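# Kit hose adapters from shelf racks into bench trays

## Task

Take hose adapters from the racks on the shelves lining both sides of the room and use them to complete as many of the trays on the green mat as possible; the mat sits on the bench at the far end of the room. A tray is complete only when each of its pockets holds a seated adapter whose size matches that pocket's label, oriented up the same way it stood in the rack. Only complete trays lying flat on the bench count, whether on the mat or not, and each is worth its number of pockets. The robot must not fall over or finish leaning, or the task fails.

## Robot and tools

ROBOT. A Rainbow Robotics RB-Y1: a wheeled base 0.58 m wide that can only drive forward/back and turn, never sideways. It reaches 0.10 m ahead of the drive-wheel axle and 0.57 m behind, and sweeps a 0.58 m radius circle when spinning in place. On it stands a folding leg (ankle, knee, hip) and a torso, a head with head_camera, and two seven-joint arms. Each ends in a five-finger hand with a wrist camera (left_wrist_camera, right_wrist_camera). It starts with elbows folded and hands open in front of the chest.

FRAMES. Base frame: origin on the floor midway between the drive wheels, x forward, y left, z up, metres. The printed chest, left_hand and right_hand positions use it. The hand point sits 0.045 m in front of the palm; its +z runs along the straight fingers, +y out of the palm, and +x across the palm (right hand: away from the thumb; left hand: toward it). Odometry frame = base frame at scene start; base_odometry counts wheel turns only, so slip looks like travel. Heading is in rad, left positive.

move. One action per call, returned with robot state plus the images named in cameras (head_camera, left_wrist_camera, right_wrist_camera or all; [] for none). An action contains base and/or joints, optionally min_time_s; or else target alone, optionally with min_time_s. A call with no action just reports state and images.
- base: a single velocity command, not a position. x_m_s is forward speed in m/s (0.005 to 1.5 either sign, or 0), turn_rad_s is leftward turning rate in rad/s (0.02 to 1.509 either sign, or 0), for_s is how long to send them (0.1 to 5 s), after which the base halts. Omitted speeds are 0. Distance covered is roughly speed times for_s, less for short bursts because acceleration is about 0.4 to 0.5 m/s².
- joints: a dictionary of absolute targets, one number per named joint. Torso: torso_squat_rad 0 to 1.2 (lowers chest), torso_shift_rad -0.3 to 0.6 (hips forward), torso_pitch_rad -0.2 to 1.4 (bow forward), torso_yaw_rad -1.5 to 1.5 (chest left); combined torso limits also apply. Per arm, in rad: shoulder_pitch (negative swings forward/up), shoulder_roll (left 0 to 3.141, right -3.141 to 0; away from 0 lifts outward), shoulder_yaw, elbow (-2.617 to 0.01, negative bends), forearm_roll, wrist_pitch, hand_roll. Head: head_pan_rad -0.523 to 0.523 (left positive), head_tilt_rad -0.35 to 1.57 (down positive). Fingers per side on a -1 to 1 scale, +1 open, -1 closed: <side>_hand_little, _ring, _middle, _index, _thumb_bend, _thumb_turn (-1 puts the thumb opposite the fingers). Settings, no motion: <side>_hand_force_limit (-1 to 1, about 0 to 10 N, thumb 15 N) and <side>_hand_speed (-0.96 to 1). Both begin at 0 and -0.8; close at -0.94 or slower for a soft grip. A finger motor only starts when its target changes.
- target: one hand moved to an absolute pose: side ("left" or "right"), x, y, z in metres in the base frame (-3 to 3), quat_wxyz written as the hand lines print it. The pose is solved once into joint angles, so long moves may arc; chain several short poses for straighter paths. Poses that bring the arm within 20 mm of the body or the other arm are refused.
- min_time_s (0.1 to 8 s): the shortest duration for the arm, head and torso motions in the action.
- blocking: true (default) waits until everything rests; false returns in about 0.5 s while motion continues.

wait: seconds (0 to 10), optional cameras; commands nothing, returns early once motions finish. stop: brakes all running motion; optional cameras. zoom_image: camera plus region [x0, y0, x1, y1] in pixels of that camera's newest image, at most 504 by 504. show_instructions: shows the reference pages. finished_scene: ends the scene irreversibly (scene 1).

RESULTS. base_status, joint_status, left_hand_status, right_hand_status read moving, done, reached, short (with the error), refused (with reason), off_target, not_followed (arm check withholding a command), or unrequested stops: contact_stop, time_out, limit_stop_at_<name>, torque_fault, limit_stop_at_motor_heat. A refusal or unrequested stop cancels the remaining move, wait and finished_scene calls of that reply. <side>_hand_stopped_by lists little, ring, middle, index, thumb_bend, thumb_turn as moving, target, force, stalled or fault; per-motor _load_n values show grip force (a lost grip drops to about 0). lidar_m: 12 distances in 30-degree sectors, first straight ahead, then counter-clockwise, at 0.23 m height. motor_effort shows wheel load; an on_its_own note about effort at rest usually means pushing on something. Joint torques, external torques and wrist force are noisy and offset.

AVOID. Driving into furniture (the base keeps pushing, and the body can snag under tables and tip); fast bending, bowing with stretched arms, or sudden stops while driving; heavy loads far forward (one hand holds roughly 0.3 kg). Never let the two arms or hands press or hit each other; keep some outward shoulder roll. Avoid releasing adapters above the pocket or while moving, dropping them, slamming, or forcing fingers. Long pushes or stretched holds overheat motors; excessive joint torque triggers a 10 s fault stop.

Each tool is called after "Call:" as name([rows], argument=value, ...), one row to a line, values as JSON.

Reference images:

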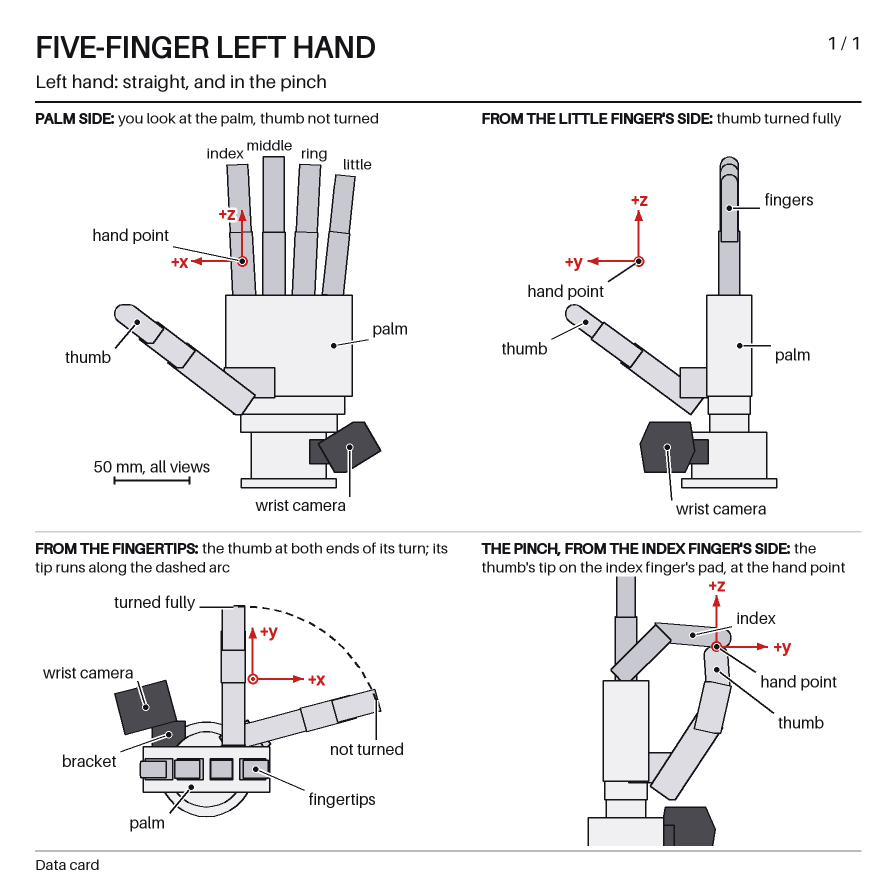

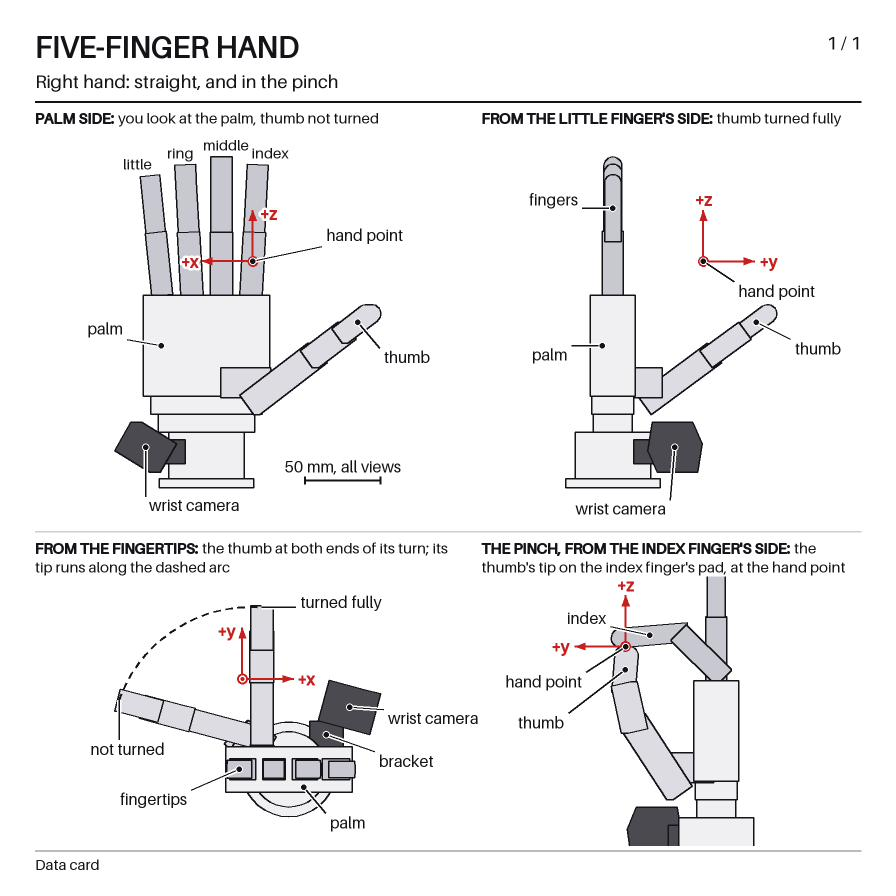

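## Session

Call:
move()

Scene clock: 0.00 s.
Joint torques (N m): no reading
External joint torques (N m): no reading
Wrist force (N): no reading
Wrist torque (N m): no reading
Wrist force, peak (N): no reading
base_odometry: x=+0.000 y=+0.000 heading=+0.000
lidar_m: 1.83 1.82 1.99 2.08 2.15 2.72 3.27 3.24 2.68 1.84 1.74 2.10
base_status: not commanded
joint_positions: torso_squat_rad=+0.350 torso_shift_rad=+0.000 torso_pitch_rad=+0.000 torso_yaw_rad=+0.000 left_shoulder_pitch_rad=-0.022 left_shoulder_roll_rad=+0.046 left_shoulder_yaw_rad=-0.002 left_elbow_rad=-2.131 left_forearm_roll_rad=+0.014 left_wrist_pitch_rad=+0.584 left_hand_roll_rad=-0.050 right_shoulder_pitch_rad=+0.034 right_shoulder_roll_rad=-0.071 right_shoulder_yaw_rad=+0.027 right_elbow_rad=-2.173 right_forearm_roll_rad=-0.041 right_wrist_pitch_rad=+0.864 right_hand_roll_rad=+0.011 head_pan_rad=+0.000 head_tilt_rad=+0.400 left_hand_little=+1.000 left_hand_ring=+1.000 left_hand_middle=+1.000 left_hand_index=+1.000 left_hand_thumb_turn=+1.000 left_hand_thumb_bend=+1.000 left_hand_force_limit=+0.000 left_hand_speed=-0.800 right_hand_little=+1.000 right_hand_ring=+1.000 right_hand_middle=+1.000 right_hand_index=+1.000 right_hand_thumb_turn=+1.000 right_hand_thumb_bend=+1.000 right_hand_force_limit=+0.000 right_hand_speed=-0.800
joint_status: not commanded
wheel_motors_off: 0
left_hand_stopped_by: target,target,target,target,target,target
right_hand_stopped_by: target,target,target,target,target,target
left_little_load_n: 0.0
left_ring_load_n: 0.0
left_middle_load_n: 0.0
left_index_load_n: 0.0
left_thumb_bend_load_n: 0.0
left_thumb_turn_load_n: -0.5
right_little_load_n: -0.5
right_ring_load_n: 0.0
right_middle_load_n: 0.0
right_index_load_n: 0.0
right_thumb_bend_load_n: 0.0
right_thumb_turn_load_n: 0.0
motor_effort: left_wheel=-1 right_wheel=-1
chest: x=-0.2280 y=-0.0012 z=+1.2475 quat_wxyz=(+1.000, +0.001, +0.000, +0.000) (m; base frame)
left_hand: x=+0.3159 y=+0.1942 z=+1.1037 quat_wxyz=(+0.516, -0.475, +0.526, -0.481) (m; base frame)
right_hand: x=+0.2720 y=-0.1925 z=+1.0228 quat_wxyz=(+0.418, -0.589, +0.546, -0.424) (m; base frame)
pictures: head_camera, left_wrist_camera, right_wrist_camera

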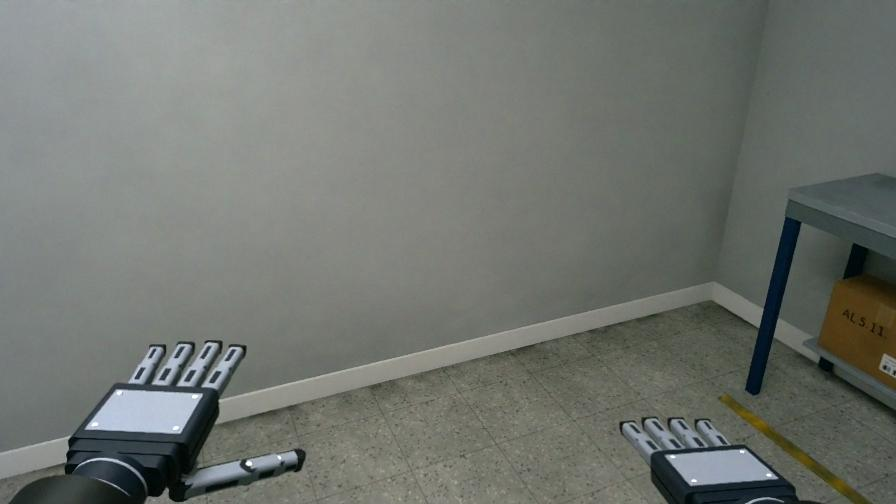

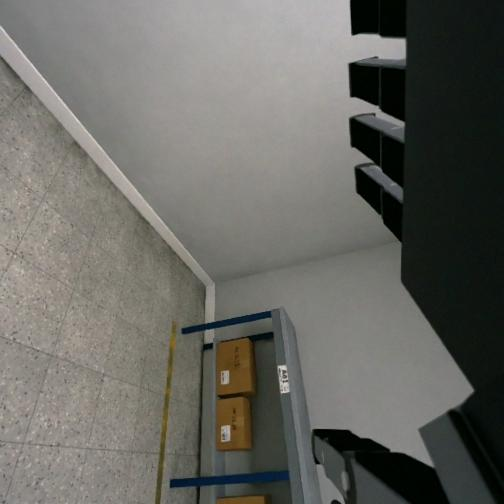

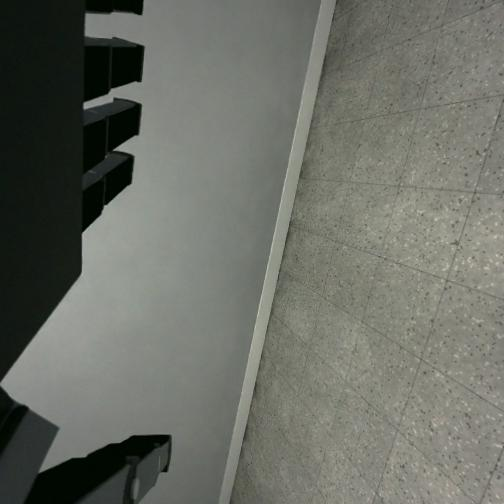

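Call:
move(base={"turn_rad_s": 0.8, "for_s": 1.3}, joints={"head_tilt_rad": 0.3}, cameras=["head_camera"])

Call:
move(base={"turn_rad_s": 0.8, "for_s": 1.3}, cameras=["head_camera"])

Call:
move(base={"turn_rad_s": 0.8, "for_s": 1.3}, cameras=["head_camera"])

Call:
move(base={"turn_rad_s": 0.8, "for_s": 1.3}, cameras=["head_camera"])

Call:
move(base={"turn_rad_s": 0.8, "for_s": 1.3}, cameras=["head_camera"])

Scene clock: 3.23 s.
Joint torques (N m): left_arm=[-9.7 1.78 0.57 -10.3 -0.06 -2.01 0.02] | right_arm=[-9.82 -1.81 -0.86 -8.61 0.15 -1.91 -0.04]
External joint torques (N m): left_arm=[1.81 1.01 -0.01 -0.01 -0.08 0.15 0.02] | right_arm=[-0.22 -0.75 -0.12 0.71 -0.05 0 -0.03]
Wrist force (N): left_arm=[3.7 7.7 2.7] | right_arm=[-1.1 3.4 3.7]
Wrist torque (N m): left_arm=[0.60 -0.58 -0.24] | right_arm=[-0.18 0.01 -0.09]
Wrist force, peak (N): left_arm=[3.9 7.9 3.2] | right_arm=[-1.1 4.7 3.8]
move: done
base_odometry: x=+0.000 y=+0.000 heading=+0.845
lidar_m: 1.87 2.38 2.09 2.16 3.36 3.24 3.24 1.84 1.75 1.99 1.93 1.83
base_status: done (sent for 1.3 of 1.3 s)
joint_positions: torso_squat_rad=+0.350 torso_shift_rad=+0.000 torso_pitch_rad=+0.000 torso_yaw_rad=+0.000 left_shoulder_pitch_rad=-0.022 left_shoulder_roll_rad=+0.046 left_shoulder_yaw_rad=-0.002 left_elbow_rad=-2.131 left_forearm_roll_rad=+0.014 left_wrist_pitch_rad=+0.584 left_hand_roll_rad=-0.050 right_shoulder_pitch_rad=+0.034 right_shoulder_roll_rad=-0.071 right_shoulder_yaw_rad=+0.027 right_elbow_rad=-2.173 right_forearm_roll_rad=-0.041 right_wrist_pitch_rad=+0.864 right_hand_roll_rad=+0.011 head_pan_rad=+0.000 head_tilt_rad=+0.300 left_hand_little=+1.000 left_hand_ring=+1.000 left_hand_middle=+1.000 left_hand_index=+1.000 left_hand_thumb_turn=+1.000 left_hand_thumb_bend=+1.000 left_hand_force_limit=+0.000 left_hand_speed=-0.800 right_hand_little=+1.000 right_hand_ring=+1.000 right_hand_middle=+1.000 right_hand_index=+1.000 right_hand_thumb_turn=+1.000 right_hand_thumb_bend=+1.000 right_hand_force_limit=+0.000 right_hand_speed=-0.800
joint_status: all done
wheel_motors_off: 0
left_hand_stopped_by: target,target,target,target,target,target
right_hand_stopped_by: target,target,target,target,target,target
left_little_load_n: 0.0
left_ring_load_n: 0.0
left_middle_load_n: 0.0
left_index_load_n: 0.0
left_thumb_bend_load_n: 0.0
left_thumb_turn_load_n: -0.5
right_little_load_n: 0.0
right_ring_load_n: 0.0
right_middle_load_n: 0.0
right_index_load_n: 0.0
right_thumb_bend_load_n: 0.5
right_thumb_turn_load_n: 0.0
motor_effort: left_wheel=+3(38) right_wheel=+5(19)
chest: x=-0.2280 y=-0.0012 z=+1.2475 quat_wxyz=(+1.000, +0.001, +0.000, +0.000)
left_hand: x=+0.3159 y=+0.1941 z=+1.1038 quat_wxyz=(+0.516, -0.475, +0.526, -0.481)
right_hand: x=+0.2720 y=-0.1925 z=+1.0228 quat_wxyz=(+0.418, -0.589, +0.546, -0.424)
head_camera: T_world_to_cam=[[-0.02199, -0.9997, -0.01105, 0.0117], [-0.31533, 0.01742, -0.94882, 1.37163], [0.94873, -0.01738, -0.31561, 0.59919]] pos_world=[-0.1357, -0.00179, 1.49068]

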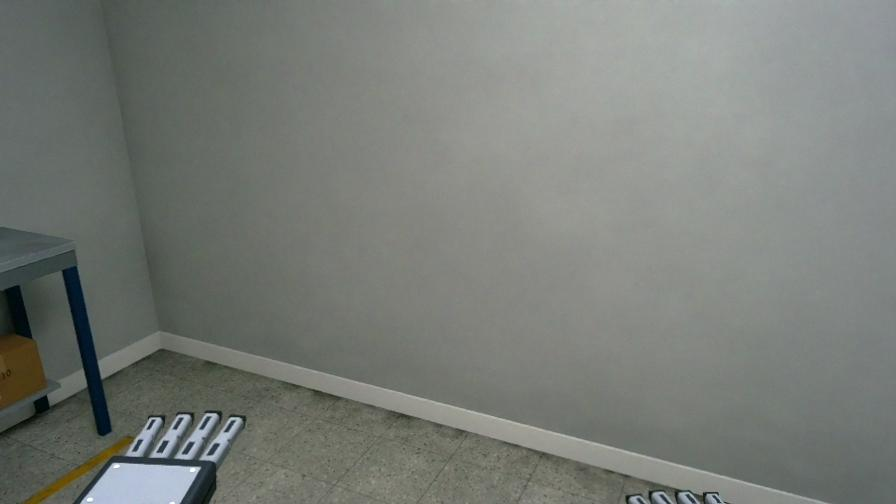

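Scene clock: 6.17 s.
Joint torques (N m): left_arm=[-10.31 1.27 0.25 -10.54 -0.14 -1.81 0.02] | right_arm=[-10.19 -1.53 -0.83 -8.82 0.24 -1.81 -0.06]
External joint torques (N m): left_arm=[1.2 0.5 -0.33 -0.24 -0.16 0.35 0.02] | right_arm=[-0.59 -0.47 -0.09 0.5 0.03 0.1 -0.05]
Wrist force (N): left_arm=[3.5 7.8 2.9] | right_arm=[-0.9 4.5 3.3]
Wrist torque (N m): left_arm=[0.61 -0.54 -0.25] | right_arm=[-0.01 0.04 -0.03]
Wrist force, peak (N): left_arm=[4.1 7.7 3.1] | right_arm=[-1.4 4.6 3.4]
move: done
base_odometry: x=+0.000 y=+0.000 heading=+1.689
lidar_m: 2.08 2.16 2.88 3.23 3.23 2.47 1.83 1.75 2.11 1.84 1.84 2.13
base_status: done (sent for 1.3 of 1.3 s)
joint_positions: torso_squat_rad=+0.350 torso_shift_rad=+0.000 torso_pitch_rad=+0.000 torso_yaw_rad=+0.000 left_shoulder_pitch_rad=-0.022 left_shoulder_roll_rad=+0.046 left_shoulder_yaw_rad=-0.002 left_elbow_rad=-2.131 left_forearm_roll_rad=+0.014 left_wrist_pitch_rad=+0.584 left_hand_roll_rad=-0.050 right_shoulder_pitch_rad=+0.034 right_shoulder_roll_rad=-0.071 right_shoulder_yaw_rad=+0.027 right_elbow_rad=-2.173 right_forearm_roll_rad=-0.041 right_wrist_pitch_rad=+0.864 right_hand_roll_rad=+0.011 head_pan_rad=+0.000 head_tilt_rad=+0.300 left_hand_little=+1.000 left_hand_ring=+1.000 left_hand_middle=+1.000 left_hand_index=+1.000 left_hand_thumb_turn=+1.000 left_hand_thumb_bend=+1.000 left_hand_force_limit=+0.000 left_hand_speed=-0.800 right_hand_little=+1.000 right_hand_ring=+1.000 right_hand_middle=+1.000 right_hand_index=+1.000 right_hand_thumb_turn=+1.000 right_hand_thumb_bend=+1.000 right_hand_force_limit=+0.000 right_hand_speed=-0.800
joint_status: not commanded
wheel_motors_off: 0
left_hand_stopped_by: target,target,target,target,target,target
right_hand_stopped_by: target,target,target,target,target,target
left_little_load_n: 0.0
left_ring_load_n: 0.0
left_middle_load_n: 0.0
left_index_load_n: 0.0
left_thumb_bend_load_n: 0.0
left_thumb_turn_load_n: -0.5
right_little_load_n: 0.0
right_ring_load_n: 0.0
right_middle_load_n: -0.5
right_index_load_n: 0.0
right_thumb_bend_load_n: 0.0
right_thumb_turn_load_n: 0.0
motor_effort: left_wheel=+3(20) right_wheel=+6(22)
chest: x=-0.2280 y=-0.0012 z=+1.2475 quat_wxyz=(+1.000, +0.001, +0.000, +0.000)
left_hand: x=+0.3159 y=+0.1941 z=+1.1038 quat_wxyz=(+0.516, -0.475, +0.526, -0.481)
right_hand: x=+0.2720 y=-0.1925 z=+1.0228 quat_wxyz=(+0.418, -0.589, +0.546, -0.424)
head_camera: T_world_to_cam=[[-0.02199, -0.9997, -0.01105, 0.0117], [-0.31533, 0.01742, -0.94882, 1.37163], [0.94873, -0.01738, -0.31561, 0.59919]] pos_world=[-0.1357, -0.00179, 1.49068]

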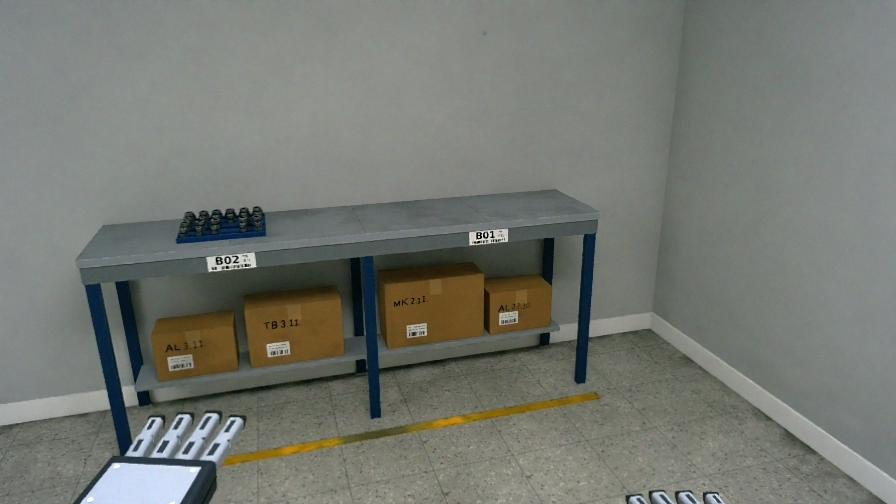

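Scene clock: 9.10 s.
Joint torques (N m): left_arm=[-10.46 0.92 0.91 -10.31 -0.17 -1.87 0.04] | right_arm=[-10.06 -1.78 -1.01 -8.83 0.08 -1.8 -0.1]
External joint torques (N m): left_arm=[1.05 0.14 0.32 -0.02 -0.19 0.29 0.04] | right_arm=[-0.46 -0.72 -0.26 0.49 -0.12 0.11 -0.1]
Wrist force (N): left_arm=[3.8 7.5 2.7] | right_arm=[-0.9 3.8 3.5]
Wrist torque (N m): left_arm=[0.57 -0.61 -0.22] | right_arm=[-0.12 0.00 -0.08]
Wrist force, peak (N): left_arm=[3.9 7.8 3.2] | right_arm=[-0.4 4.3 4.1]
move: done
base_odometry: x=+0.000 y=+0.000 heading=+2.534
lidar_m: 2.63 3.29 3.22 2.86 1.83 1.73 2.02 1.87 1.83 1.94 2.32 2.08
base_status: done (sent for 1.3 of 1.3 s)
joint_positions: torso_squat_rad=+0.350 torso_shift_rad=+0.000 torso_pitch_rad=+0.000 torso_yaw_rad=+0.000 left_shoulder_pitch_rad=-0.022 left_shoulder_roll_rad=+0.046 left_shoulder_yaw_rad=-0.002 left_elbow_rad=-2.131 left_forearm_roll_rad=+0.014 left_wrist_pitch_rad=+0.584 left_hand_roll_rad=-0.050 right_shoulder_pitch_rad=+0.034 right_shoulder_roll_rad=-0.071 right_shoulder_yaw_rad=+0.027 right_elbow_rad=-2.173 right_forearm_roll_rad=-0.041 right_wrist_pitch_rad=+0.864 right_hand_roll_rad=+0.011 head_pan_rad=+0.000 head_tilt_rad=+0.300 left_hand_little=+1.000 left_hand_ring=+1.000 left_hand_middle=+1.000 left_hand_index=+1.000 left_hand_thumb_turn=+1.000 left_hand_thumb_bend=+1.000 left_hand_force_limit=+0.000 left_hand_speed=-0.800 right_hand_little=+1.000 right_hand_ring=+1.000 right_hand_middle=+1.000 right_hand_index=+1.000 right_hand_thumb_turn=+1.000 right_hand_thumb_bend=+1.000 right_hand_force_limit=+0.000 right_hand_speed=-0.800
joint_status: not commanded
wheel_motors_off: 0
left_hand_stopped_by: target,target,target,target,target,target
right_hand_stopped_by: target,target,target,target,target,target
left_little_load_n: 0.0
left_ring_load_n: 0.0
left_middle_load_n: 0.0
left_index_load_n: 0.0
left_thumb_bend_load_n: 0.0
left_thumb_turn_load_n: 0.0
right_little_load_n: 0.0
right_ring_load_n: 0.0
right_middle_load_n: 0.0
right_index_load_n: 0.0
right_thumb_bend_load_n: 0.0
right_thumb_turn_load_n: 0.0
motor_effort: left_wheel=+5(20) right_wheel=+5(22)
chest: x=-0.2280 y=-0.0012 z=+1.2475 quat_wxyz=(+1.000, +0.001, +0.000, +0.000)
left_hand: x=+0.3158 y=+0.1941 z=+1.1038 quat_wxyz=(+0.516, -0.475, +0.526, -0.481)
right_hand: x=+0.2720 y=-0.1925 z=+1.0228 quat_wxyz=(+0.418, -0.589, +0.546, -0.424)
head_camera: T_world_to_cam=[[-0.02199, -0.9997, -0.01105, 0.0117], [-0.31533, 0.01742, -0.94882, 1.37163], [0.94873, -0.01738, -0.31561, 0.59919]] pos_world=[-0.1357, -0.00179, 1.49068]

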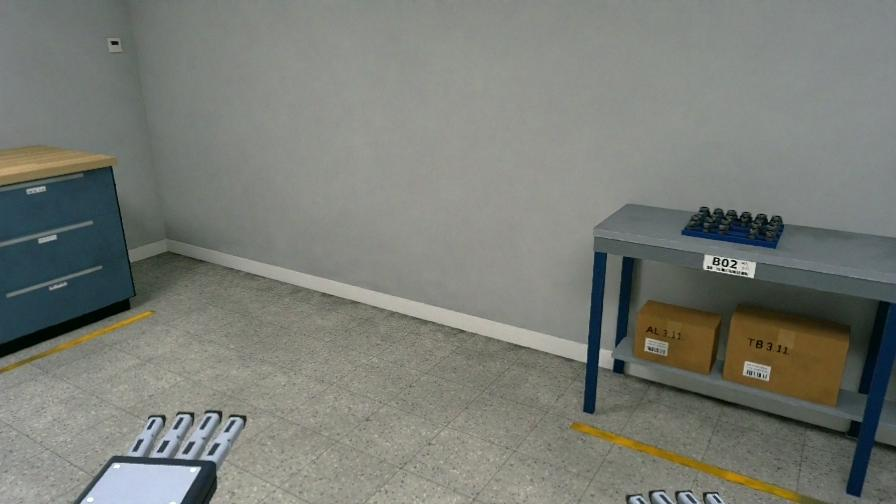

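Scene clock: 12.03 s.
Joint torques (N m): left_arm=[-9.57 1.23 0.78 -10.43 -0.12 -1.76 0.12] | right_arm=[-9.99 -1.6 -0.86 -8.52 0.24 -1.84 -0.15]
External joint torques (N m): left_arm=[1.94 0.46 0.19 -0.14 -0.14 0.4 0.12] | right_arm=[-0.38 -0.54 -0.11 0.8 0.04 0.07 -0.15]
Wrist force (N): left_arm=[3.7 7.5 2.5] | right_arm=[-0.8 3.2 3.3]
Wrist torque (N m): left_arm=[0.60 -0.59 -0.24] | right_arm=[-0.19 0.00 -0.03]
Wrist force, peak (N): left_arm=[3.7 7.9 3.2] | right_arm=[-1.0 5.0 3.2]
move: done
base_odometry: x=+0.000 y=+0.000 heading=-2.904
lidar_m: 3.23 3.26 2.32 1.82 1.73 1.98 1.84 1.86 2.31 2.09 2.16 3.13
base_status: done (sent for 1.3 of 1.3 s)
joint_positions: torso_squat_rad=+0.350 torso_shift_rad=+0.000 torso_pitch_rad=+0.000 torso_yaw_rad=+0.000 left_shoulder_pitch_rad=-0.022 left_shoulder_roll_rad=+0.046 left_shoulder_yaw_rad=-0.002 left_elbow_rad=-2.131 left_forearm_roll_rad=+0.014 left_wrist_pitch_rad=+0.584 left_hand_roll_rad=-0.050 right_shoulder_pitch_rad=+0.034 right_shoulder_roll_rad=-0.071 right_shoulder_yaw_rad=+0.027 right_elbow_rad=-2.173 right_forearm_roll_rad=-0.041 right_wrist_pitch_rad=+0.864 right_hand_roll_rad=+0.011 head_pan_rad=+0.000 head_tilt_rad=+0.300 left_hand_little=+1.000 left_hand_ring=+1.000 left_hand_middle=+1.000 left_hand_index=+1.000 left_hand_thumb_turn=+1.000 left_hand_thumb_bend=+1.000 left_hand_force_limit=+0.000 left_hand_speed=-0.800 right_hand_little=+1.000 right_hand_ring=+1.000 right_hand_middle=+1.000 right_hand_index=+1.000 right_hand_thumb_turn=+1.000 right_hand_thumb_bend=+1.000 right_hand_force_limit=+0.000 right_hand_speed=-0.800
joint_status: not commanded
wheel_motors_off: 0
left_hand_stopped_by: target,target,target,target,target,target
right_hand_stopped_by: target,target,target,target,target,target
left_little_load_n: 0.0
left_ring_load_n: 0.0
left_middle_load_n: 0.0
left_index_load_n: 0.0
left_thumb_bend_load_n: 0.0
left_thumb_turn_load_n: 0.0
right_little_load_n: 0.0
right_ring_load_n: 0.0
right_middle_load_n: 0.0
right_index_load_n: 0.0
right_thumb_bend_load_n: 0.0
right_thumb_turn_load_n: 0.0
motor_effort: left_wheel=+5(24) right_wheel=+6(22)
chest: x=-0.2280 y=-0.0012 z=+1.2475 quat_wxyz=(+1.000, +0.001, +0.000, +0.000)
left_hand: x=+0.3158 y=+0.1941 z=+1.1038 quat_wxyz=(+0.516, -0.475, +0.526, -0.481)
right_hand: x=+0.2719 y=-0.1925 z=+1.0228 quat_wxyz=(+0.418, -0.589, +0.546, -0.424)
head_camera: T_world_to_cam=[[-0.02199, -0.9997, -0.01105, 0.0117], [-0.31533, 0.01742, -0.94882, 1.37163], [0.94873, -0.01738, -0.31561, 0.59919]] pos_world=[-0.1357, -0.00179, 1.49068]

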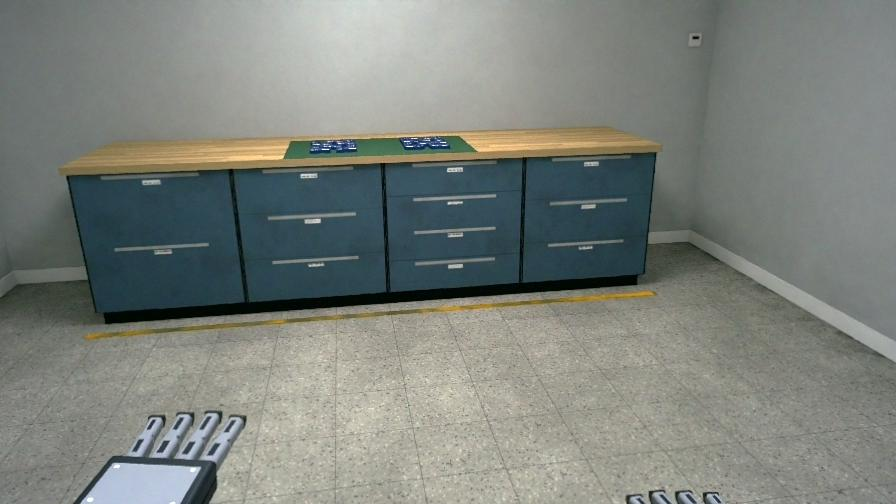

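Scene clock: 14.97 s.
Joint torques (N m): left_arm=[-10 1.35 0.75 -10.45 -0.01 -1.82 0.13] | right_arm=[-9.91 -1.71 -0.78 -8.76 0.22 -1.8 -0.24]
External joint torques (N m): left_arm=[1.5 0.58 0.16 -0.16 -0.03 0.35 0.13] | right_arm=[-0.31 -0.65 -0.04 0.56 0.01 0.1 -0.23]
Wrist force (N): left_arm=[3.8 7.6 3.0] | right_arm=[-1.7 4.0 2.6]
Wrist torque (N m): left_arm=[0.55 -0.61 -0.22] | right_arm=[0.01 0.13 -0.10]
Wrist force, peak (N): left_arm=[3.9 7.9 3.1] | right_arm=[-1.0 4.4 4.2]
move: done
base_odometry: x=+0.000 y=+0.000 heading=-2.060
lidar_m: 2.60 1.83 1.73 2.09 1.82 1.82 2.03 2.09 2.17 2.77 3.24 3.22
base_status: done (sent for 1.3 of 1.3 s)
joint_positions: torso_squat_rad=+0.350 torso_shift_rad=+0.000 torso_pitch_rad=+0.000 torso_yaw_rad=+0.000 left_shoulder_pitch_rad=-0.022 left_shoulder_roll_rad=+0.046 left_shoulder_yaw_rad=-0.002 left_elbow_rad=-2.131 left_forearm_roll_rad=+0.014 left_wrist_pitch_rad=+0.584 left_hand_roll_rad=-0.050 right_shoulder_pitch_rad=+0.034 right_shoulder_roll_rad=-0.071 right_shoulder_yaw_rad=+0.027 right_elbow_rad=-2.173 right_forearm_roll_rad=-0.041 right_wrist_pitch_rad=+0.864 right_hand_roll_rad=+0.011 head_pan_rad=+0.000 head_tilt_rad=+0.300 left_hand_little=+1.000 left_hand_ring=+1.000 left_hand_middle=+1.000 left_hand_index=+1.000 left_hand_thumb_turn=+1.000 left_hand_thumb_bend=+1.000 left_hand_force_limit=+0.000 left_hand_speed=-0.800 right_hand_little=+1.000 right_hand_ring=+1.000 right_hand_middle=+1.000 right_hand_index=+1.000 right_hand_thumb_turn=+1.000 right_hand_thumb_bend=+1.000 right_hand_force_limit=+0.000 right_hand_speed=-0.800
joint_status: not commanded
wheel_motors_off: 0
left_hand_stopped_by: target,target,target,target,target,target
right_hand_stopped_by: target,target,target,target,target,target
left_little_load_n: 0.0
left_ring_load_n: 0.0
left_middle_load_n: -0.5
left_index_load_n: 0.0
left_thumb_bend_load_n: 0.0
left_thumb_turn_load_n: 0.0
right_little_load_n: 0.0
right_ring_load_n: 0.0
right_middle_load_n: 0.0
right_index_load_n: 0.0
right_thumb_bend_load_n: 0.0
right_thumb_turn_load_n: 0.0
motor_effort: left_wheel=+5(20) right_wheel=+6(22)
chest: x=-0.2280 y=-0.0012 z=+1.2475 quat_wxyz=(+1.000, +0.001, +0.000, +0.000)
left_hand: x=+0.3158 y=+0.1941 z=+1.1038 quat_wxyz=(+0.516, -0.475, +0.526, -0.481)
right_hand: x=+0.2719 y=-0.1925 z=+1.0228 quat_wxyz=(+0.418, -0.589, +0.546, -0.424)
head_camera: T_world_to_cam=[[-0.022, -0.9997, -0.01105, 0.0117], [-0.31533, 0.01743, -0.94882, 1.37163], [0.94873, -0.01738, -0.31561, 0.59919]] pos_world=[-0.1357, -0.00179, 1.49068]

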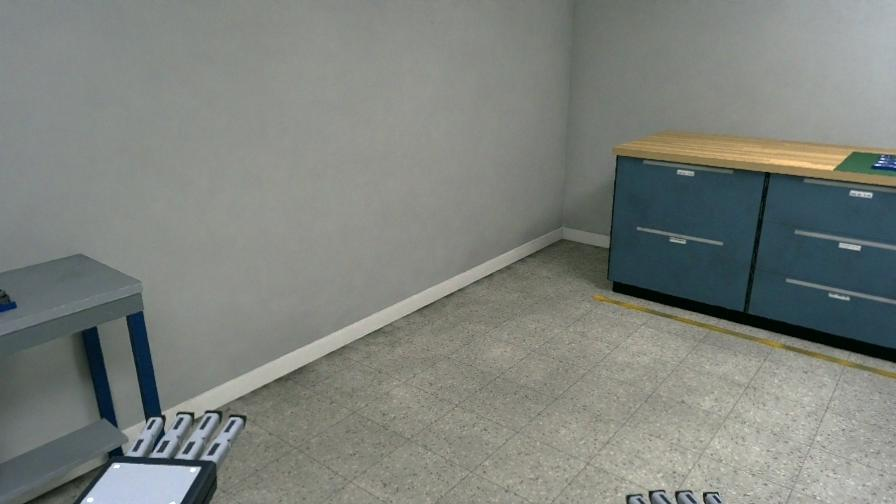

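Call:
move(base={"turn_rad_s": 0.8, "for_s": 1.0}, cameras=["head_camera"])

Call:
zoom_image(camera="head_camera", region=[200, 150, 700, 430])

Scene clock: 17.50 s.
Joint torques (N m): left_arm=[-9.22 1.27 0.88 -10.48 -0.13 -1.94 0.03] | right_arm=[-9.9 -1.6 -0.87 -8.61 0.15 -1.85 -0.14]
External joint torques (N m): left_arm=[2.28 0.5 0.3 -0.19 -0.15 0.22 0.02] | right_arm=[-0.3 -0.53 -0.13 0.7 -0.05 0.05 -0.14]
Wrist force (N): left_arm=[3.8 7.5 2.9] | right_arm=[-1.3 4.1 3.2]
Wrist torque (N m): left_arm=[0.56 -0.62 -0.22] | right_arm=[-0.01 0.04 -0.07]
Wrist force, peak (N): left_arm=[4.2 7.7 3.0] | right_arm=[-1.6 5.1 2.7]
move: done
base_odometry: x=+0.000 y=+0.000 heading=-1.560
lidar_m: 1.83 1.73 2.09 1.84 1.82 2.00 2.10 2.18 2.74 3.24 3.22 2.65
base_status: done (sent for 1 of 1 s)
joint_positions: torso_squat_rad=+0.350 torso_shift_rad=+0.000 torso_pitch_rad=+0.000 torso_yaw_rad=+0.000 left_shoulder_pitch_rad=-0.022 left_shoulder_roll_rad=+0.046 left_shoulder_yaw_rad=-0.002 left_elbow_rad=-2.131 left_forearm_roll_rad=+0.014 left_wrist_pitch_rad=+0.584 left_hand_roll_rad=-0.050 right_shoulder_pitch_rad=+0.034 right_shoulder_roll_rad=-0.071 right_shoulder_yaw_rad=+0.027 right_elbow_rad=-2.173 right_forearm_roll_rad=-0.041 right_wrist_pitch_rad=+0.864 right_hand_roll_rad=+0.011 head_pan_rad=+0.000 head_tilt_rad=+0.300 left_hand_little=+1.000 left_hand_ring=+1.000 left_hand_middle=+1.000 left_hand_index=+1.000 left_hand_thumb_turn=+1.000 left_hand_thumb_bend=+1.000 left_hand_force_limit=+0.000 left_hand_speed=-0.800 right_hand_little=+1.000 right_hand_ring=+1.000 right_hand_middle=+1.000 right_hand_index=+1.000 right_hand_thumb_turn=+1.000 right_hand_thumb_bend=+1.000 right_hand_force_limit=+0.000 right_hand_speed=-0.800
joint_status: not commanded
wheel_motors_off: 0
left_hand_stopped_by: target,target,target,target,target,target
right_hand_stopped_by: target,target,target,target,target,target
left_little_load_n: 0.0
left_ring_load_n: 0.0
left_middle_load_n: 0.0
left_index_load_n: 0.0
left_thumb_bend_load_n: 0.0
left_thumb_turn_load_n: 0.0
right_little_load_n: 0.0
right_ring_load_n: 0.0
right_middle_load_n: 0.0
right_index_load_n: 0.0
right_thumb_bend_load_n: 0.0
right_thumb_turn_load_n: 0.0
motor_effort: left_wheel=+3(20) right_wheel=+5(23)
chest: x=-0.2280 y=-0.0012 z=+1.2475 quat_wxyz=(+1.000, +0.001, +0.000, +0.000)
left_hand: x=+0.3158 y=+0.1941 z=+1.1038 quat_wxyz=(+0.516, -0.475, +0.526, -0.481)
right_hand: x=+0.2719 y=-0.1925 z=+1.0228 quat_wxyz=(+0.418, -0.589, +0.546, -0.424)
head_camera: T_world_to_cam=[[-0.022, -0.9997, -0.01105, 0.0117], [-0.31533, 0.01743, -0.94882, 1.37163], [0.94873, -0.01738, -0.31561, 0.59919]] pos_world=[-0.1357, -0.00179, 1.49068]

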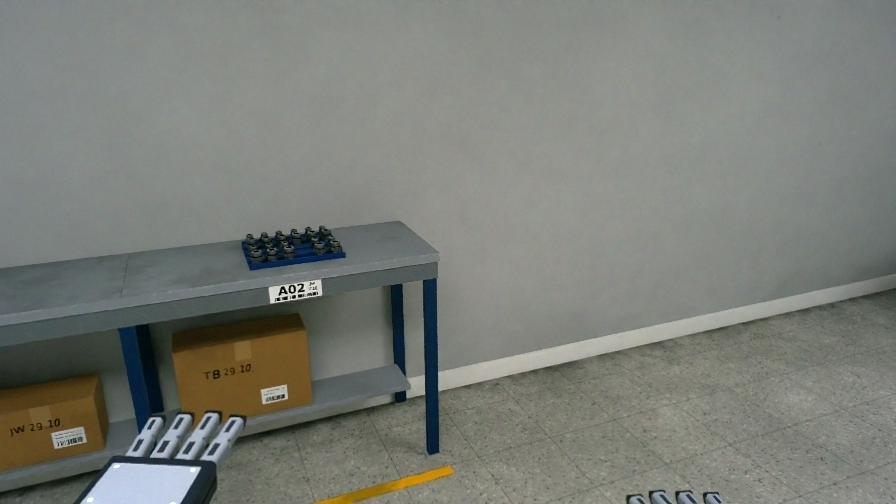

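Scaled by 1.008 from the camera's image (finer frame: 1280x720).

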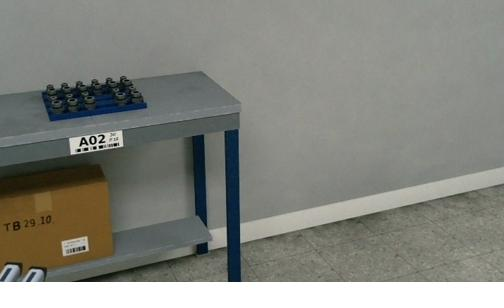

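Call:
zoom_image(camera="head_camera", region=[220, 210, 370, 310])

Call:
move(base={"turn_rad_s": 0.8, "for_s": 1.3}, cameras=["head_camera"])

Scaled by 3.360 from the camera's image (finer frame: 1280x720).

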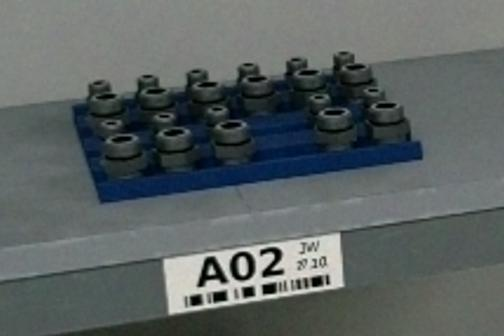

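Scene clock: 21.43 s.
Joint torques (N m): left_arm=[-10.44 1.56 0.93 -10.52 -0.15 -1.85 0.22] | right_arm=[-9.81 -1.51 -0.81 -8.68 0.17 -1.83 -0.12]
External joint torques (N m): left_arm=[1.07 0.79 0.35 -0.22 -0.18 0.31 0.22] | right_arm=[-0.21 -0.44 -0.07 0.64 -0.04 0.08 -0.12]
Wrist force (N): left_arm=[3.8 7.5 3.0] | right_arm=[-0.8 3.6 3.1]
Wrist torque (N m): left_arm=[0.53 -0.60 -0.22] | right_arm=[-0.10 0.00 -0.06]
Wrist force, peak (N): left_arm=[3.8 7.8 3.0] | right_arm=[-2.0 4.4 4.0]
move: done
base_odometry: x=+0.000 y=+0.000 heading=-0.715
lidar_m: 1.97 1.92 1.82 1.88 2.38 2.09 2.17 3.39 3.24 3.18 1.82 1.74
base_status: done (sent for 1.3 of 1.3 s)
joint_positions: torso_squat_rad=+0.350 torso_shift_rad=+0.000 torso_pitch_rad=+0.000 torso_yaw_rad=+0.000 left_shoulder_pitch_rad=-0.022 left_shoulder_roll_rad=+0.046 left_shoulder_yaw_rad=-0.002 left_elbow_rad=-2.131 left_forearm_roll_rad=+0.014 left_wrist_pitch_rad=+0.584 left_hand_roll_rad=-0.050 right_shoulder_pitch_rad=+0.034 right_shoulder_roll_rad=-0.071 right_shoulder_yaw_rad=+0.027 right_elbow_rad=-2.173 right_forearm_roll_rad=-0.041 right_wrist_pitch_rad=+0.864 right_hand_roll_rad=+0.011 head_pan_rad=+0.000 head_tilt_rad=+0.300 left_hand_little=+1.000 left_hand_ring=+1.000 left_hand_middle=+1.000 left_hand_index=+1.000 left_hand_thumb_turn=+1.000 left_hand_thumb_bend=+1.000 left_hand_force_limit=+0.000 left_hand_speed=-0.800 right_hand_little=+1.000 right_hand_ring=+1.000 right_hand_middle=+1.000 right_hand_index=+1.000 right_hand_thumb_turn=+1.000 right_hand_thumb_bend=+1.000 right_hand_force_limit=+0.000 right_hand_speed=-0.800
joint_status: not commanded
wheel_motors_off: 0
left_hand_stopped_by: target,target,target,target,target,target
right_hand_stopped_by: target,target,target,target,target,target
left_little_load_n: 0.0
left_ring_load_n: 0.0
left_middle_load_n: 0.0
left_index_load_n: -0.5
left_thumb_bend_load_n: 0.0
left_thumb_turn_load_n: -0.5
right_little_load_n: 0.0
right_ring_load_n: 0.0
right_middle_load_n: 0.0
right_index_load_n: 0.0
right_thumb_bend_load_n: 0.0
right_thumb_turn_load_n: 0.0
motor_effort: left_wheel=+3(22) right_wheel=+6(22)
chest: x=-0.2280 y=-0.0012 z=+1.2475 quat_wxyz=(+1.000, +0.001, +0.000, +0.000)
left_hand: x=+0.3158 y=+0.1941 z=+1.1038 quat_wxyz=(+0.516, -0.475, +0.526, -0.481)
right_hand: x=+0.2719 y=-0.1925 z=+1.0228 quat_wxyz=(+0.418, -0.589, +0.546, -0.424)
head_camera: T_world_to_cam=[[-0.022, -0.9997, -0.01105, 0.0117], [-0.31533, 0.01743, -0.94882, 1.37163], [0.94873, -0.01738, -0.31561, 0.59919]] pos_world=[-0.1357, -0.00179, 1.49068]

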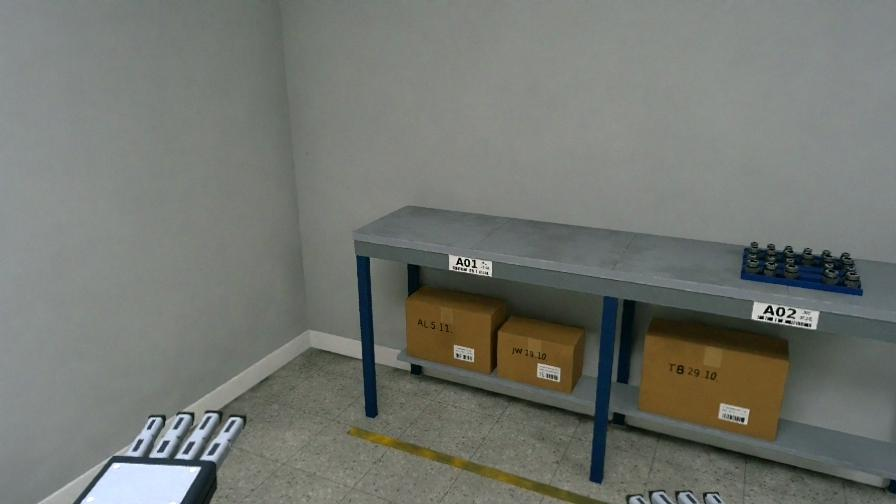

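Call:
move(base={"turn_rad_s": -0.9, "for_s": 2.27}, cameras=["head_camera"])

Call:
zoom_image(camera="head_camera", region=[200, 100, 700, 350])

Scene clock: 26.17 s.
Joint torques (N m): left_arm=[-9.74 1.17 0.65 -10.36 -0.27 -1.98 0] | right_arm=[-10.05 -1.67 -0.52 -8.93 0.13 -1.85 -0.19]
External joint torques (N m): left_arm=[1.77 0.4 0.07 -0.07 -0.29 0.19 0] | right_arm=[-0.45 -0.61 0.23 0.39 -0.07 0.05 -0.18]
Wrist force (N): left_arm=[3.7 7.5 2.8] | right_arm=[-1.8 4.4 2.9]
Wrist torque (N m): left_arm=[0.56 -0.57 -0.23] | right_arm=[0.07 0.16 -0.10]
Wrist force, peak (N): left_arm=[4.0 7.8 3.0] | right_arm=[-1.1 4.7 4.3]
move: done
base_odometry: x=+0.000 y=+0.000 heading=-2.755
lidar_m: 3.24 2.98 1.83 1.75 2.02 1.88 1.82 1.92 2.36 2.09 2.15 3.35
base_status: done (sent for 2.27 of 2.27 s)
joint_positions: torso_squat_rad=+0.350 torso_shift_rad=+0.000 torso_pitch_rad=+0.000 torso_yaw_rad=+0.000 left_shoulder_pitch_rad=-0.022 left_shoulder_roll_rad=+0.046 left_shoulder_yaw_rad=-0.002 left_elbow_rad=-2.131 left_forearm_roll_rad=+0.014 left_wrist_pitch_rad=+0.584 left_hand_roll_rad=-0.050 right_shoulder_pitch_rad=+0.034 right_shoulder_roll_rad=-0.071 right_shoulder_yaw_rad=+0.027 right_elbow_rad=-2.173 right_forearm_roll_rad=-0.041 right_wrist_pitch_rad=+0.864 right_hand_roll_rad=+0.011 head_pan_rad=+0.000 head_tilt_rad=+0.300 left_hand_little=+1.000 left_hand_ring=+1.000 left_hand_middle=+1.000 left_hand_index=+1.000 left_hand_thumb_turn=+1.000 left_hand_thumb_bend=+1.000 left_hand_force_limit=+0.000 left_hand_speed=-0.800 right_hand_little=+1.000 right_hand_ring=+1.000 right_hand_middle=+1.000 right_hand_index=+1.000 right_hand_thumb_turn=+1.000 right_hand_thumb_bend=+1.000 right_hand_force_limit=+0.000 right_hand_speed=-0.800
joint_status: not commanded
wheel_motors_off: 0
left_hand_stopped_by: target,target,target,target,target,target
right_hand_stopped_by: target,target,target,target,target,target
left_little_load_n: 0.0
left_ring_load_n: 0.0
left_middle_load_n: -0.5
left_index_load_n: 0.0
left_thumb_bend_load_n: -0.5
left_thumb_turn_load_n: 0.0
right_little_load_n: 0.0
right_ring_load_n: 0.0
right_middle_load_n: 0.0
right_index_load_n: 0.0
right_thumb_bend_load_n: 0.0
right_thumb_turn_load_n: 0.0
motor_effort: left_wheel=+8(38) right_wheel=+3(22)
chest: x=-0.2280 y=-0.0012 z=+1.2475 quat_wxyz=(+1.000, +0.001, +0.000, +0.000)
left_hand: x=+0.3158 y=+0.1941 z=+1.1038 quat_wxyz=(+0.516, -0.475, +0.526, -0.481)
right_hand: x=+0.2719 y=-0.1925 z=+1.0228 quat_wxyz=(+0.418, -0.589, +0.546, -0.424)
head_camera: T_world_to_cam=[[-0.022, -0.9997, -0.01105, 0.0117], [-0.31533, 0.01743, -0.94882, 1.37163], [0.94873, -0.01738, -0.31561, 0.59919]] pos_world=[-0.1357, -0.00179, 1.49068]

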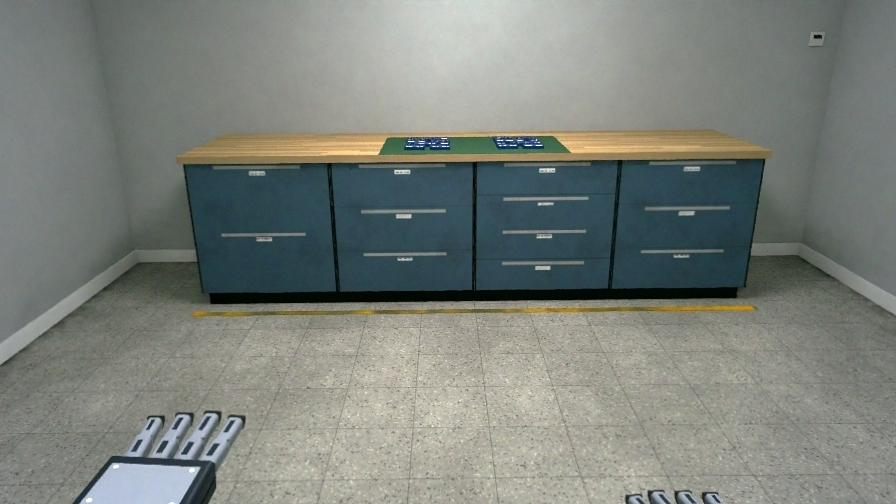

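Scaled by 1.008 from the camera's image (finer frame: 1280x720).

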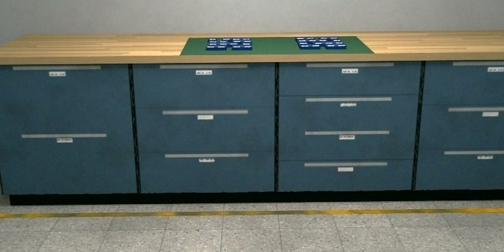

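Call:
move(base={"turn_rad_s": -0.1, "for_s": 0.85})

Call:
move(base={"x_m_s": 0.5, "for_s": 4.9}, joints={"head_tilt_rad": 0.8}, cameras=["head_camera"])

Scene clock: 27.97 s.
Joint torques (N m): left_arm=[-9.66 1.04 0.35 -10.52 -0.12 -1.78 0.01] | right_arm=[-10.13 -1.64 -0.79 -8.65 0.08 -1.8 -0.17]
External joint torques (N m): left_arm=[1.85 0.27 -0.23 -0.22 -0.14 0.38 0] | right_arm=[-0.53 -0.57 -0.04 0.66 -0.13 0.1 -0.17]
Wrist force (N): left_arm=[3.7 7.7 2.9] | right_arm=[-1.2 4.3 2.9]
Wrist torque (N m): left_arm=[0.58 -0.57 -0.23] | right_arm=[0.03 0.09 -0.09]
Wrist force, peak (N): left_arm=[3.9 7.8 3.1] | right_arm=[-1.3 5.2 3.4]
move: done
base_odometry: x=+0.000 y=+0.000 heading=-2.841
lidar_m: 3.24 3.26 1.84 1.73 1.99 1.94 1.82 1.87 2.39 2.09 2.17 3.31
base_status: done (sent for 0.87 of 0.87 s)
joint_positions: torso_squat_rad=+0.350 torso_shift_rad=+0.000 torso_pitch_rad=+0.000 torso_yaw_rad=+0.000 left_shoulder_pitch_rad=-0.022 left_shoulder_roll_rad=+0.046 left_shoulder_yaw_rad=-0.002 left_elbow_rad=-2.131 left_forearm_roll_rad=+0.014 left_wrist_pitch_rad=+0.584 left_hand_roll_rad=-0.050 right_shoulder_pitch_rad=+0.034 right_shoulder_roll_rad=-0.071 right_shoulder_yaw_rad=+0.027 right_elbow_rad=-2.173 right_forearm_roll_rad=-0.041 right_wrist_pitch_rad=+0.864 right_hand_roll_rad=+0.011 head_pan_rad=+0.000 head_tilt_rad=+0.300 left_hand_little=+1.000 left_hand_ring=+1.000 left_hand_middle=+1.000 left_hand_index=+1.000 left_hand_thumb_turn=+1.000 left_hand_thumb_bend=+1.000 left_hand_force_limit=+0.000 left_hand_speed=-0.800 right_hand_little=+1.000 right_hand_ring=+1.000 right_hand_middle=+1.000 right_hand_index=+1.000 right_hand_thumb_turn=+1.000 right_hand_thumb_bend=+1.000 right_hand_force_limit=+0.000 right_hand_speed=-0.800
joint_status: not commanded
wheel_motors_off: 0
left_hand_stopped_by: target,target,target,target,target,target
right_hand_stopped_by: target,target,target,target,target,target
left_little_load_n: 0.0
left_ring_load_n: 0.0
left_middle_load_n: 0.0
left_index_load_n: -0.5
left_thumb_bend_load_n: 0.0
left_thumb_turn_load_n: 0.0
right_little_load_n: 0.0
right_ring_load_n: 0.0
right_middle_load_n: 0.0
right_index_load_n: 0.0
right_thumb_bend_load_n: 0.0
right_thumb_turn_load_n: -0.5
motor_effort: left_wheel=+10(34) right_wheel=+1(13)
chest: x=-0.2280 y=-0.0012 z=+1.2475 quat_wxyz=(+1.000, +0.001, +0.000, +0.000)
left_hand: x=+0.3158 y=+0.1941 z=+1.1038 quat_wxyz=(+0.516, -0.475, +0.526, -0.481)
right_hand: x=+0.2719 y=-0.1925 z=+1.0228 quat_wxyz=(+0.418, -0.589, +0.546, -0.424)
pictures: none

Scene clock: 34.30 s.
Joint torques (N m): left_arm=[-9.77 1.6 0.71 -10.56 -0.2 -1.95 -0.04] | right_arm=[-9.81 -1.67 -0.77 -8.77 0.13 -1.76 -0.07]
External joint torques (N m): left_arm=[1.74 0.83 0.13 -0.26 -0.23 0.21 -0.05] | right_arm=[-0.21 -0.6 -0.02 0.54 -0.07 0.15 -0.06]
Wrist force (N): left_arm=[3.5 7.9 3.0] | right_arm=[-1.3 3.5 2.7]
Wrist torque (N m): left_arm=[0.59 -0.53 -0.26] | right_arm=[-0.10 0.15 -0.10]
Wrist force, peak (N): left_arm=[3.9 7.8 3.4] | right_arm=[-0.9 4.5 4.1]
move: done
base_odometry: x=-2.340 y=-0.724 heading=-2.841
lidar_m: 0.79 0.81 1.07 2.32 2.36 2.60 4.25 3.23 2.47 2.32 1.24 0.84
base_status: done (sent for 4.9 of 4.9 s)
joint_positions: torso_squat_rad=+0.350 torso_shift_rad=+0.000 torso_pitch_rad=+0.000 torso_yaw_rad=+0.000 left_shoulder_pitch_rad=-0.022 left_shoulder_roll_rad=+0.046 left_shoulder_yaw_rad=-0.002 left_elbow_rad=-2.131 left_forearm_roll_rad=+0.014 left_wrist_pitch_rad=+0.584 left_hand_roll_rad=-0.050 right_shoulder_pitch_rad=+0.034 right_shoulder_roll_rad=-0.071 right_shoulder_yaw_rad=+0.027 right_elbow_rad=-2.173 right_forearm_roll_rad=-0.041 right_wrist_pitch_rad=+0.864 right_hand_roll_rad=+0.011 head_pan_rad=+0.000 head_tilt_rad=+0.800 left_hand_little=+1.000 left_hand_ring=+1.000 left_hand_middle=+1.000 left_hand_index=+1.000 left_hand_thumb_turn=+1.000 left_hand_thumb_bend=+1.000 left_hand_force_limit=+0.000 left_hand_speed=-0.800 right_hand_little=+1.000 right_hand_ring=+1.000 right_hand_middle=+1.000 right_hand_index=+1.000 right_hand_thumb_turn=+1.000 right_hand_thumb_bend=+1.000 right_hand_force_limit=+0.000 right_hand_speed=-0.800
joint_status: all done
wheel_motors_off: 0
left_hand_stopped_by: target,target,target,target,target,target
right_hand_stopped_by: target,target,target,target,target,target
left_little_load_n: 0.0
left_ring_load_n: 0.0
left_middle_load_n: 0.0
left_index_load_n: 0.0
left_thumb_bend_load_n: 0.0
left_thumb_turn_load_n: 0.0
right_little_load_n: 0.0
right_ring_load_n: 0.0
right_middle_load_n: 0.0
right_index_load_n: 0.0
right_thumb_bend_load_n: 0.0
right_thumb_turn_load_n: 0.0
motor_effort: left_wheel=-2(45) right_wheel=+0(28)
chest: x=-0.2279 y=-0.0012 z=+1.2475 quat_wxyz=(+1.000, +0.001, +0.000, +0.000)
left_hand: x=+0.3159 y=+0.1941 z=+1.1037 quat_wxyz=(+0.516, -0.475, +0.526, -0.481)
right_hand: x=+0.2720 y=-0.1925 z=+1.0227 quat_wxyz=(+0.418, -0.589, +0.546, -0.424)
head_camera: T_world_to_cam=[[-0.02369, -0.99972, 0.0006, -0.00549], [-0.73179, 0.01693, -0.68132, 0.89876], [0.68112, -0.01658, -0.73199, 1.14669]] pos_world=[-0.12346, -0.00169, 1.4517]

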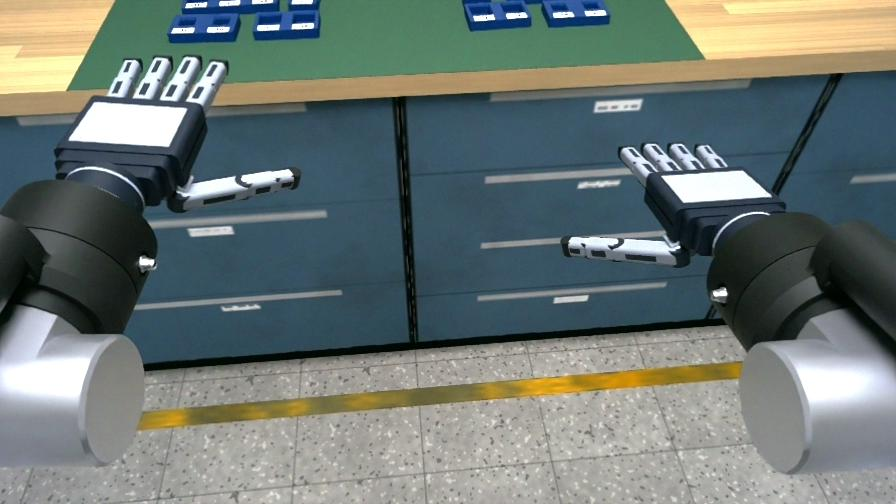

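Call:
move(base={"turn_rad_s": 0.1, "for_s": 0.7}, joints={"head_tilt_rad": 0.5}, cameras=["head_camera"])

Call:
zoom_image(camera="head_camera", region=[130, 80, 400, 250])

Call:
zoom_image(camera="head_camera", region=[400, 80, 670, 250])

Scene clock: 35.83 s.
Joint torques (N m): left_arm=[-9.61 1.2 0.56 -10.52 -0.1 -1.92 0.18] | right_arm=[-9.65 -1.29 -0.7 -8.82 0.11 -1.71 -0.19]
External joint torques (N m): left_arm=[1.9 0.43 -0.02 -0.23 -0.12 0.24 0.18] | right_arm=[-0.05 -0.23 0.05 0.49 -0.09 0.2 -0.19]
Wrist force (N): left_arm=[3.8 7.5 2.8] | right_arm=[-0.8 3.3 2.7]
Wrist torque (N m): left_arm=[0.58 -0.62 -0.23] | right_arm=[-0.13 0.00 0.00]
Wrist force, peak (N): left_arm=[3.6 7.9 3.1] | right_arm=[-1.2 4.3 3.9]
move: done
base_odometry: x=-2.340 y=-0.724 heading=-2.772
lidar_m: 0.79 0.83 1.13 2.31 2.40 2.98 4.26 3.01 2.42 2.32 1.14 0.83
base_status: done (sent for 0.7 of 0.7 s)
joint_positions: torso_squat_rad=+0.350 torso_shift_rad=+0.000 torso_pitch_rad=+0.000 torso_yaw_rad=+0.000 left_shoulder_pitch_rad=-0.022 left_shoulder_roll_rad=+0.046 left_shoulder_yaw_rad=-0.002 left_elbow_rad=-2.131 left_forearm_roll_rad=+0.014 left_wrist_pitch_rad=+0.584 left_hand_roll_rad=-0.050 right_shoulder_pitch_rad=+0.034 right_shoulder_roll_rad=-0.071 right_shoulder_yaw_rad=+0.027 right_elbow_rad=-2.173 right_forearm_roll_rad=-0.041 right_wrist_pitch_rad=+0.864 right_hand_roll_rad=+0.011 head_pan_rad=+0.000 head_tilt_rad=+0.500 left_hand_little=+1.000 left_hand_ring=+1.000 left_hand_middle=+1.000 left_hand_index=+1.000 left_hand_thumb_turn=+1.000 left_hand_thumb_bend=+1.000 left_hand_force_limit=+0.000 left_hand_speed=-0.800 right_hand_little=+1.000 right_hand_ring=+1.000 right_hand_middle=+1.000 right_hand_index=+1.000 right_hand_thumb_turn=+1.000 right_hand_thumb_bend=+1.000 right_hand_force_limit=+0.000 right_hand_speed=-0.800
joint_status: all done
wheel_motors_off: 0
left_hand_stopped_by: target,target,target,target,target,target
right_hand_stopped_by: target,target,target,target,target,target
left_little_load_n: 0.0
left_ring_load_n: 0.0
left_middle_load_n: -0.5
left_index_load_n: 0.0
left_thumb_bend_load_n: 0.0
left_thumb_turn_load_n: 0.0
right_little_load_n: 0.0
right_ring_load_n: 0.0
right_middle_load_n: 0.0
right_index_load_n: 0.0
right_thumb_bend_load_n: 0.0
right_thumb_turn_load_n: 0.0
motor_effort: left_wheel=-14(36) right_wheel=+1(20)
chest: x=-0.2279 y=-0.0012 z=+1.2475 quat_wxyz=(+1.000, +0.001, +0.000, +0.000)
left_hand: x=+0.3159 y=+0.1941 z=+1.1037 quat_wxyz=(+0.516, -0.475, +0.526, -0.481)
right_hand: x=+0.2720 y=-0.1925 z=+1.0227 quat_wxyz=(+0.418, -0.589, +0.546, -0.424)
head_camera: T_world_to_cam=[[-0.02331, -0.99971, -0.00649, 0.00479], [-0.49767, 0.01723, -0.8672, 1.21602], [0.86705, -0.01698, -0.49793, 0.84613]] pos_world=[-0.12835, -0.00179, 1.47587]

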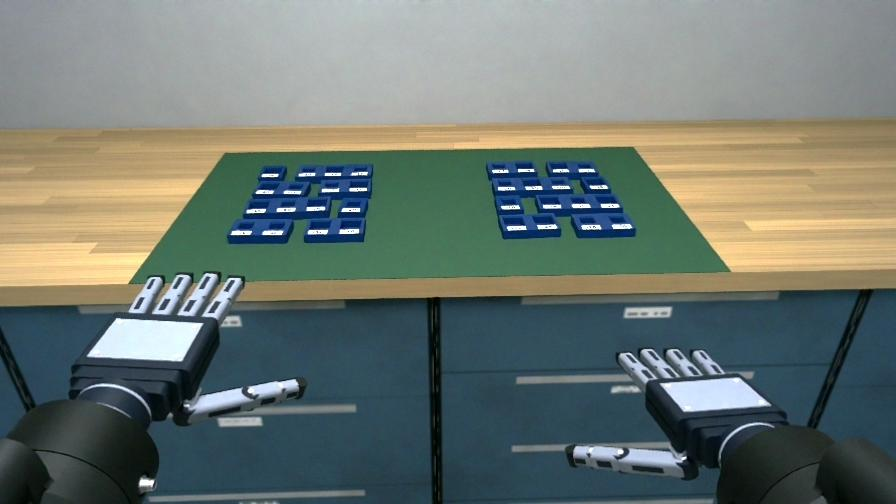

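Scaled by 1.867 from the camera's image (finer frame: 1280x720).

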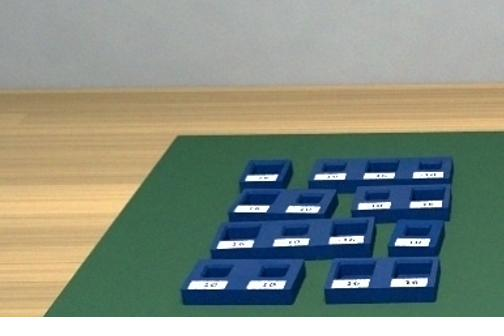

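Scaled by 1.867 from the camera's image (finer frame: 1280x720).

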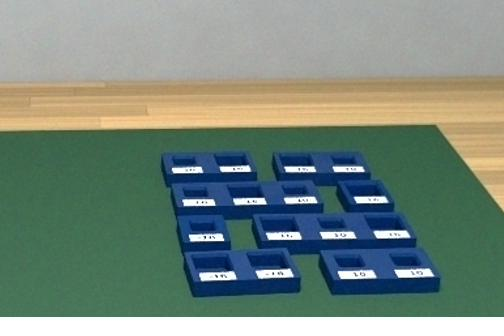

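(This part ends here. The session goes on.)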